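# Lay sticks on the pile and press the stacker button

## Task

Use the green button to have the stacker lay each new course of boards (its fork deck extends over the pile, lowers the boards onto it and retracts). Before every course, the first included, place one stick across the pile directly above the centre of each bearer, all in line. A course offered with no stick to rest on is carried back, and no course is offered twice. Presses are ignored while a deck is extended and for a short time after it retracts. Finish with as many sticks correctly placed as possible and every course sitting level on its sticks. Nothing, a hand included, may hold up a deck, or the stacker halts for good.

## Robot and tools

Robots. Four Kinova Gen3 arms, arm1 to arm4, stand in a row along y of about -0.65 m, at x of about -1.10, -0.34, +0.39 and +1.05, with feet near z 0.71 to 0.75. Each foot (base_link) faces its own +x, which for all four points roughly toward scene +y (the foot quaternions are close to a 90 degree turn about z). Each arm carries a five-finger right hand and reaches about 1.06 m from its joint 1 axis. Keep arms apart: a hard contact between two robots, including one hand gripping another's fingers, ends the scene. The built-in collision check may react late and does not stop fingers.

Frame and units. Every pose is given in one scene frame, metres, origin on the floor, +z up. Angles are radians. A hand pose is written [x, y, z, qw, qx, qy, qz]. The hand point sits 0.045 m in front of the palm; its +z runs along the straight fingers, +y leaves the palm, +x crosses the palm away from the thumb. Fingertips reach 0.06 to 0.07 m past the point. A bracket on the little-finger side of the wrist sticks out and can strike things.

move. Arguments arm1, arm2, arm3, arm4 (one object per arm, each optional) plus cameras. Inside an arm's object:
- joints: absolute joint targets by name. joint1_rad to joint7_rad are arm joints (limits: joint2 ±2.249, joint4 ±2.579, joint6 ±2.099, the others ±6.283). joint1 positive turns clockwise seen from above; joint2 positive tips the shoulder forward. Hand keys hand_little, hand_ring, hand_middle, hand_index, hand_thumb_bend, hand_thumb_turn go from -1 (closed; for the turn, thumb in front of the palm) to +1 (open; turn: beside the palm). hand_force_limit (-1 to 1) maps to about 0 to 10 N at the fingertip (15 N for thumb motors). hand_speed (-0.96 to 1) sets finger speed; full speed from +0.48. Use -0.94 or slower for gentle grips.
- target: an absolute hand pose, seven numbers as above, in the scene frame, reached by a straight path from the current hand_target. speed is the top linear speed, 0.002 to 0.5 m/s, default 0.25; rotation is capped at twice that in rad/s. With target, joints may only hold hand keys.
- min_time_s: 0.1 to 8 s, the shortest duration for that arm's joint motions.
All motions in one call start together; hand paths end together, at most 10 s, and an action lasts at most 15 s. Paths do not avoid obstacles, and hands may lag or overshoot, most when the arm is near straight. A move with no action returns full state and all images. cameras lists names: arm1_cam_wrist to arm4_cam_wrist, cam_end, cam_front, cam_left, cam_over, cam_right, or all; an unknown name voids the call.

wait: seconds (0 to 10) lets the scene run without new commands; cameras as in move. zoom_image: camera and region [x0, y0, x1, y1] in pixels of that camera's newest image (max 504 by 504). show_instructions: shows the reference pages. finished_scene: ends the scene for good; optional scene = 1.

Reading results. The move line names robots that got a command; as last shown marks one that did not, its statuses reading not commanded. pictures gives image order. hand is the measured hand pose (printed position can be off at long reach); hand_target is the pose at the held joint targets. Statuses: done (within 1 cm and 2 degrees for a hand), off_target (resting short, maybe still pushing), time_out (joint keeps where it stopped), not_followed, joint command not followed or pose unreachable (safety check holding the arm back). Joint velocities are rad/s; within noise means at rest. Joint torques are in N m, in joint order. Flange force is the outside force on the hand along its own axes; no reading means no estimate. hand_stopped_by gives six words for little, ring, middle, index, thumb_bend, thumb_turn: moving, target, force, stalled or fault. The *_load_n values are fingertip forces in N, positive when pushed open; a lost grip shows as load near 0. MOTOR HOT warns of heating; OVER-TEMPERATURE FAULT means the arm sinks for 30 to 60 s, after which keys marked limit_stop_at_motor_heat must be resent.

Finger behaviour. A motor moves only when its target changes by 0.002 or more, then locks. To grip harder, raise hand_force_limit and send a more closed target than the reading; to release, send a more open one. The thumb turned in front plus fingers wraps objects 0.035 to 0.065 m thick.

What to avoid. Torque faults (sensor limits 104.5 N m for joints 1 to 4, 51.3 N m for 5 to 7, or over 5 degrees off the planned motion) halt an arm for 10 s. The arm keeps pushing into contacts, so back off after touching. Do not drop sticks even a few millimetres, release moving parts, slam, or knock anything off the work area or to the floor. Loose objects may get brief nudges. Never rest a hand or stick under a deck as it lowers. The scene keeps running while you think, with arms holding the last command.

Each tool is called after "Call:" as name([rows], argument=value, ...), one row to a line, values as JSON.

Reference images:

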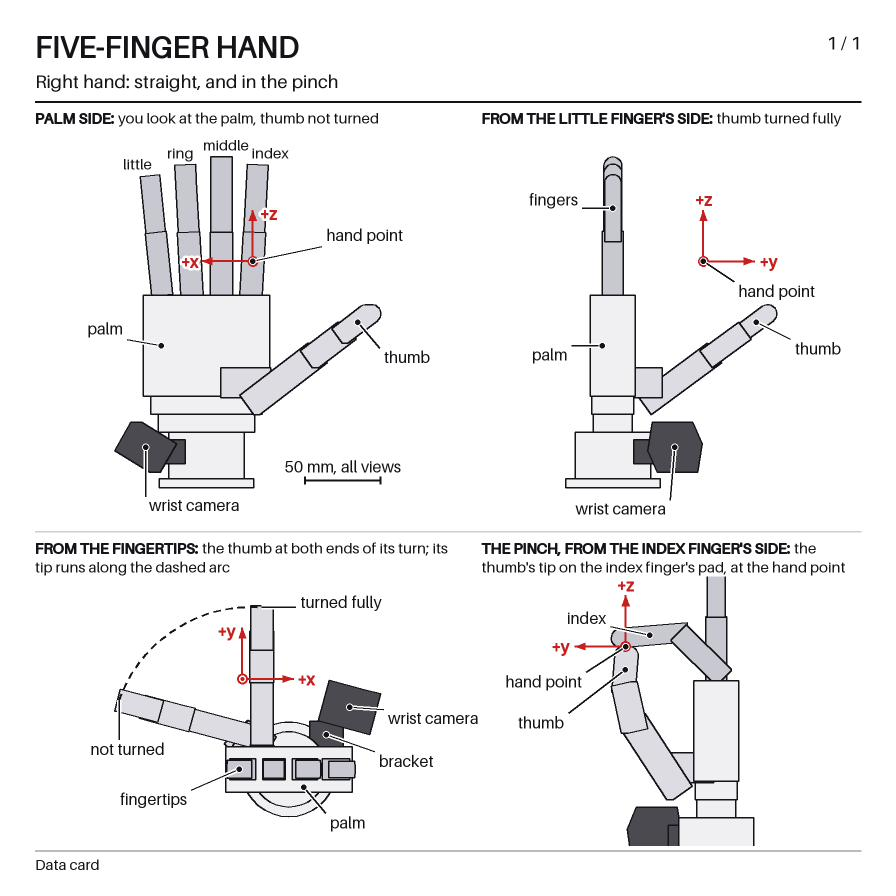

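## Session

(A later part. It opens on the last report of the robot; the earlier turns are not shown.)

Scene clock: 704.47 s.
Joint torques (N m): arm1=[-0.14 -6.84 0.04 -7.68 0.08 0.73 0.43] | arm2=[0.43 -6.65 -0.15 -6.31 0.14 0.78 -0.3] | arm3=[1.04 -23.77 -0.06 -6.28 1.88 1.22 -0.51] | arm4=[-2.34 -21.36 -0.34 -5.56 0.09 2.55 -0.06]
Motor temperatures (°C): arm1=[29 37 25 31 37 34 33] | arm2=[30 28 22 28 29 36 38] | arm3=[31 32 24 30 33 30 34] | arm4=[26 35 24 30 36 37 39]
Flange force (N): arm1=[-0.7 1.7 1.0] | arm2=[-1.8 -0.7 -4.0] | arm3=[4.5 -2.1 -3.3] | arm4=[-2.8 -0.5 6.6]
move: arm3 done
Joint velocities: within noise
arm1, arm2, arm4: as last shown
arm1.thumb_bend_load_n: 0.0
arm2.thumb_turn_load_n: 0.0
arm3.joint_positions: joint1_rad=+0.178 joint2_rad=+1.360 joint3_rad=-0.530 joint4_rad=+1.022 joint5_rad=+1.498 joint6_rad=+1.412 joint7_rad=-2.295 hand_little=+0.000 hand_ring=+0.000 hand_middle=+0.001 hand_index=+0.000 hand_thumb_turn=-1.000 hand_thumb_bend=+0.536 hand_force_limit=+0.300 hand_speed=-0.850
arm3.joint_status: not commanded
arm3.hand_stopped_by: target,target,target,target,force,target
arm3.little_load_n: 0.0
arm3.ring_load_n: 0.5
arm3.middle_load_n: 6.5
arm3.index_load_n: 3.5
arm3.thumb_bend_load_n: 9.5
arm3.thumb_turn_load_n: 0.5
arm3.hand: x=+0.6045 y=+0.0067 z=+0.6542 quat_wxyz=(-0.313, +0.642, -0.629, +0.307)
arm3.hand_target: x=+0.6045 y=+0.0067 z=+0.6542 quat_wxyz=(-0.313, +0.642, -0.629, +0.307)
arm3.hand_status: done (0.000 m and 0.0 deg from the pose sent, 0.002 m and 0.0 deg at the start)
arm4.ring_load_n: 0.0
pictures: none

Call:
move(arm3={"target": [0.6045, 0.0067, 0.6534, 0.3130, -0.6416, 0.6294, -0.3070], "speed": 0.03})

Call:
move(arm3={"joints": {"hand_thumb_bend": 0.95, "hand_speed": -0.8}})

Call:
move(arm3={"target": [0.6045, 0.0067, 0.660, 0.3130, -0.6416, 0.6294, -0.3070], "speed": 0.03})

Call:
move(arm3={"joints": {"hand_little": 0.4, "hand_ring": 0.4, "hand_middle": 0.4, "hand_index": 0.4, "hand_thumb_bend": 1.0, "hand_speed": -0.7}})

Call:
move(arm3={"target": [0.6045, 0.0067, 0.76, 0.3130, -0.6416, 0.6294, -0.3070], "speed": 0.12}, cameras=["cam_over", "cam_end"])

Call:
move(arm3={"target": [0.45, -0.28, 0.84, 0, 0, 0.8988, -0.4384], "speed": 0.25}, arm4={"target": [0.7906, -0.0625, 0.70, 0.3070, -0.6294, -0.6416, 0.3130], "speed": 0.25})

Scene clock: 705.93 s.
Joint torques (N m): arm1=[-0.11 -6.82 -0.02 -7.67 0.04 0.75 0.42] | arm2=[0.42 -6.67 -0.18 -6.28 0.13 0.79 -0.31] | arm3=[1.47 -20.61 -0.22 -5.38 1.23 0.5 -0.51] | arm4=[-2.27 -21.38 -0.41 -5.44 0.1 2.6 -0.02]
Motor temperatures (°C): arm1=[29 37 25 31 37 34 33] | arm2=[30 28 22 28 29 36 38] | arm3=[31 32 24 30 33 30 34] | arm4=[26 35 24 30 36 37 39]
Flange force (N): arm1=[-0.7 1.5 1.0] | arm2=[-1.9 -0.8 -4.2] | arm3=[4.5 -5.4 -7.0] | arm4=[-2.7 -0.1 6.2]
move: arm3 done
Joint velocities: within noise
arm1, arm2, arm4: as last shown
arm2.middle_load_n: -0.5
arm3.joint_positions: joint1_rad=+0.178 joint2_rad=+1.362 joint3_rad=-0.529 joint4_rad=+1.021 joint5_rad=+1.499 joint6_rad=+1.411 joint7_rad=-2.296 hand_little=+0.000 hand_ring=+0.000 hand_middle=+0.001 hand_index=+0.000 hand_thumb_turn=-1.000 hand_thumb_bend=+0.536 hand_force_limit=+0.300 hand_speed=-0.850
arm3.joint_status: not commanded
arm3.hand_stopped_by: target,target,target,target,force,target
arm3.little_load_n: 0.0
arm3.ring_load_n: 0.0
arm3.middle_load_n: 6.0
arm3.index_load_n: 3.0
arm3.thumb_bend_load_n: 10.0
arm3.thumb_turn_load_n: 0.5
arm3.hand: x=+0.6045 y=+0.0067 z=+0.6534 quat_wxyz=(-0.313, +0.642, -0.629, +0.307)
arm3.hand_target: x=+0.6045 y=+0.0067 z=+0.6534 quat_wxyz=(-0.313, +0.642, -0.629, +0.307)
arm3.hand_status: done (0.000 m and 0.0 deg from the pose sent, 0.001 m and 0.0 deg at the start)
arm4.middle_load_n: 5.5
pictures: none

Scene clock: 707.87 s.
Joint torques (N m): arm1=[-0.15 -6.83 0.02 -7.66 0.08 0.73 0.42] | arm2=[0.47 -6.65 -0.18 -6.27 0.14 0.78 -0.32] | arm3=[0.76 -23.56 -0.3 -6 1.65 1.26 -0.47] | arm4=[-2.2 -21.31 -0.38 -5.48 0.13 2.6 -0.09]
Motor temperatures (°C): arm1=[29 37 25 31 37 34 33] | arm2=[30 28 22 28 29 36 38] | arm3=[31 32 24 30 33 30 34] | arm4=[26 35 24 30 36 37 39]
Flange force (N): arm1=[-0.8 1.6 0.9] | arm2=[-1.9 -0.8 -4.2] | arm3=[3.9 -2.4 -2.7] | arm4=[-2.6 -0.3 6.4]
move: arm3 done
Joint velocities: within noise
arm1.joint_positions: joint1_rad=-1.499 joint2_rad=-0.050 joint3_rad=+0.000 joint4_rad=+1.600 joint5_rad=+0.000 joint6_rad=+1.940 joint7_rad=-1.570 hand_little=+0.400 hand_ring=+0.400 hand_middle=+0.400 hand_index=+0.400 hand_thumb_turn=-1.000 hand_thumb_bend=+1.000 hand_force_limit=+0.300 hand_speed=-0.700
arm1.joint_status: not commanded
arm1.hand_stopped_by: target,target,target,target,target,target
arm1.little_load_n: 0.0
arm1.ring_load_n: 0.0
arm1.middle_load_n: 0.0
arm1.index_load_n: 0.0
arm1.thumb_bend_load_n: 0.0
arm1.thumb_turn_load_n: 0.0
arm1.hand: x=-1.3132 y=-0.7015 z=+1.1059 quat_wxyz=(+0.005, +0.985, +0.002, +0.172)
arm1.hand_target: x=-1.3132 y=-0.7015 z=+1.1059 quat_wxyz=(+0.005, +0.985, +0.002, +0.172)
arm1.hand_status: not commanded
arm2, arm4: as last shown
arm2.middle_load_n: 0.0
arm3.joint_positions: joint1_rad=+0.178 joint2_rad=+1.362 joint3_rad=-0.529 joint4_rad=+1.021 joint5_rad=+1.499 joint6_rad=+1.411 joint7_rad=-2.296 hand_little=+0.000 hand_ring=+0.000 hand_middle=+0.000 hand_index=+0.000 hand_thumb_turn=-1.000 hand_thumb_bend=+0.950 hand_force_limit=+0.300 hand_speed=-0.800
arm3.joint_status: all done
arm3.hand_stopped_by: target,target,target,target,target,target
arm3.little_load_n: 0.0
arm3.ring_load_n: 0.0
arm3.middle_load_n: 0.5
arm3.index_load_n: 0.0
arm3.thumb_bend_load_n: 0.0
arm3.thumb_turn_load_n: 0.0
arm3.hand: x=+0.6045 y=+0.0067 z=+0.6534 quat_wxyz=(-0.313, +0.642, -0.629, +0.307)
arm3.hand_target: x=+0.6045 y=+0.0067 z=+0.6534 quat_wxyz=(-0.313, +0.642, -0.629, +0.307)
arm3.hand_status: not commanded
pictures: none

Scene clock: 708.83 s.
Joint torques (N m): arm1=[-0.16 -6.83 -0.01 -7.72 0.08 0.76 0.4] | arm2=[0.42 -6.67 -0.19 -6.27 0.14 0.78 -0.31] | arm3=[0.83 -23.54 -0.24 -6 1.71 1.29 -0.49] | arm4=[-2.21 -21.4 -0.26 -5.42 0.16 2.57 -0.08]
Motor temperatures (°C): arm1=[29 37 25 31 37 34 33] | arm2=[30 28 22 28 29 36 38] | arm3=[31 32 24 30 33 30 34] | arm4=[26 34 24 30 36 37 39]
Flange force (N): arm1=[-0.7 1.5 1.2] | arm2=[-1.9 -0.8 -4.2] | arm3=[3.6 -2.4 -2.8] | arm4=[-2.5 0.0 6.1]
move: arm3 done
Joint velocities: within noise
arm1, arm2, arm4: as last shown
arm3.joint_positions: joint1_rad=+0.180 joint2_rad=+1.350 joint3_rad=-0.532 joint4_rad=+1.027 joint5_rad=+1.495 joint6_rad=+1.416 joint7_rad=-2.290 hand_little=+0.000 hand_ring=+0.000 hand_middle=+0.000 hand_index=+0.000 hand_thumb_turn=-1.000 hand_thumb_bend=+0.950 hand_force_limit=+0.300 hand_speed=-0.800
arm3.joint_status: not commanded
arm3.hand_stopped_by: target,target,target,target,target,target
arm3.little_load_n: 0.0
arm3.ring_load_n: 0.0
arm3.middle_load_n: 0.0
arm3.index_load_n: 0.0
arm3.thumb_bend_load_n: 0.0
arm3.thumb_turn_load_n: 0.0
arm3.hand: x=+0.6045 y=+0.0067 z=+0.6600 quat_wxyz=(-0.313, +0.642, -0.629, +0.307)
arm3.hand_target: x=+0.6045 y=+0.0067 z=+0.6600 quat_wxyz=(-0.313, +0.642, -0.629, +0.307)
arm3.hand_status: done (0.000 m and 0.0 deg from the pose sent, 0.007 m and 0.0 deg at the start)
arm4.middle_load_n: 6.0
pictures: none

Scene clock: 709.80 s.
Joint torques (N m): arm1=[-0.19 -6.81 0.01 -7.67 0.06 0.76 0.42] | arm2=[0.42 -6.64 -0.18 -6.31 0.13 0.76 -0.32] | arm3=[0.99 -23.44 -0.18 -6.05 1.7 1.3 -0.5] | arm4=[-2.17 -21.44 -0.28 -5.47 0.12 2.58 -0.08]
Motor temperatures (°C): arm1=[29 37 25 31 37 34 33] | arm2=[30 28 22 28 29 36 38] | arm3=[31 32 24 30 33 30 34] | arm4=[26 34 24 30 36 37 39]
Flange force (N): arm1=[-0.7 1.5 1.0] | arm2=[-1.8 -0.9 -4.1] | arm3=[3.9 -2.4 -3.1] | arm4=[-2.5 0.0 6.2]
move: arm3 done
Joint velocities: within noise
arm1, arm2, arm4: as last shown
arm3.joint_positions: joint1_rad=+0.180 joint2_rad=+1.350 joint3_rad=-0.532 joint4_rad=+1.027 joint5_rad=+1.495 joint6_rad=+1.416 joint7_rad=-2.290 hand_little=+0.400 hand_ring=+0.400 hand_middle=+0.400 hand_index=+0.400 hand_thumb_turn=-1.000 hand_thumb_bend=+1.000 hand_force_limit=+0.300 hand_speed=-0.700
arm3.joint_status: all done
arm3.hand_stopped_by: target,target,target,target,target,target
arm3.little_load_n: 0.0
arm3.ring_load_n: 0.0
arm3.middle_load_n: 0.0
arm3.index_load_n: 0.0
arm3.thumb_bend_load_n: 0.0
arm3.thumb_turn_load_n: 0.0
arm3.hand: x=+0.6045 y=+0.0067 z=+0.6600 quat_wxyz=(-0.313, +0.642, -0.629, +0.307)
arm3.hand_target: x=+0.6045 y=+0.0067 z=+0.6600 quat_wxyz=(-0.313, +0.642, -0.629, +0.307)
arm3.hand_status: not commanded
arm4.ring_load_n: 0.5
arm4.thumb_bend_load_n: 8.0
pictures: none

Scene clock: 711.17 s.
Joint torques (N m): arm1=[-0.14 -6.83 0.02 -7.63 0.06 0.77 0.45] | arm2=[0.42 -6.67 -0.17 -6.31 0.14 0.77 -0.3] | arm3=[0.99 -23.08 -0.4 -6.61 1.84 1.14 -0.47] | arm4=[-2.27 -21.38 -0.32 -5.45 0.14 2.56 -0.1]
Motor temperatures (°C): arm1=[29 37 25 31 37 34 33] | arm2=[30 28 22 28 29 36 38] | arm3=[31 32 24 30 33 30 34] | arm4=[26 34 24 30 36 37 39]
Flange force (N): arm1=[-0.8 1.7 0.9] | arm2=[-1.8 -0.8 -4.1] | arm3=[4.4 -1.7 -2.5] | arm4=[-2.7 -0.1 6.2]
move: arm3 done
Joint velocities: within noise
arm1, arm2, arm4: as last shown
arm3.joint_positions: joint1_rad=+0.202 joint2_rad=+1.181 joint3_rad=-0.567 joint4_rad=+1.072 joint5_rad=+1.436 joint6_rad=+1.487 joint7_rad=-2.186 hand_little=+0.400 hand_ring=+0.400 hand_middle=+0.400 hand_index=+0.400 hand_thumb_turn=-1.000 hand_thumb_bend=+1.000 hand_force_limit=+0.300 hand_speed=-0.700
arm3.joint_status: not commanded
arm3.hand_stopped_by: target,target,target,target,target,target
arm3.little_load_n: 0.0
arm3.ring_load_n: 0.0
arm3.middle_load_n: 0.0
arm3.index_load_n: 0.0
arm3.thumb_bend_load_n: 0.0
arm3.thumb_turn_load_n: 0.0
arm3.hand: x=+0.6045 y=+0.0067 z=+0.7600 quat_wxyz=(-0.313, +0.642, -0.629, +0.307)
arm3.hand_target: x=+0.6045 y=+0.0067 z=+0.7600 quat_wxyz=(-0.313, +0.642, -0.629, +0.307)
arm3.hand_status: done (0.000 m and 0.0 deg from the pose sent, 0.100 m and 0.0 deg at the start)
arm4.thumb_bend_load_n: 8.5
pictures: cam_end, cam_over

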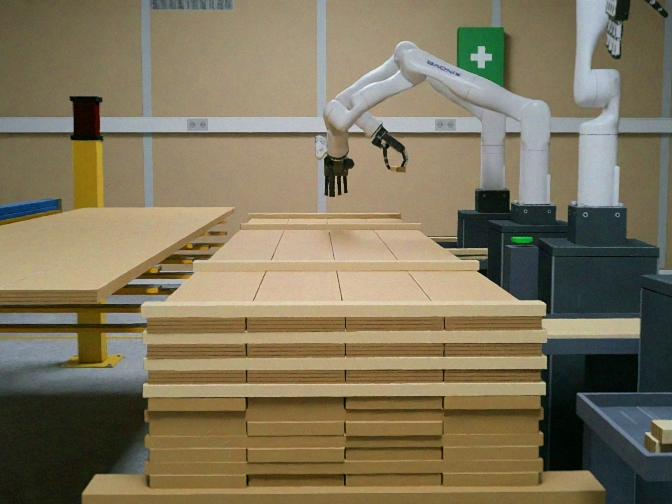

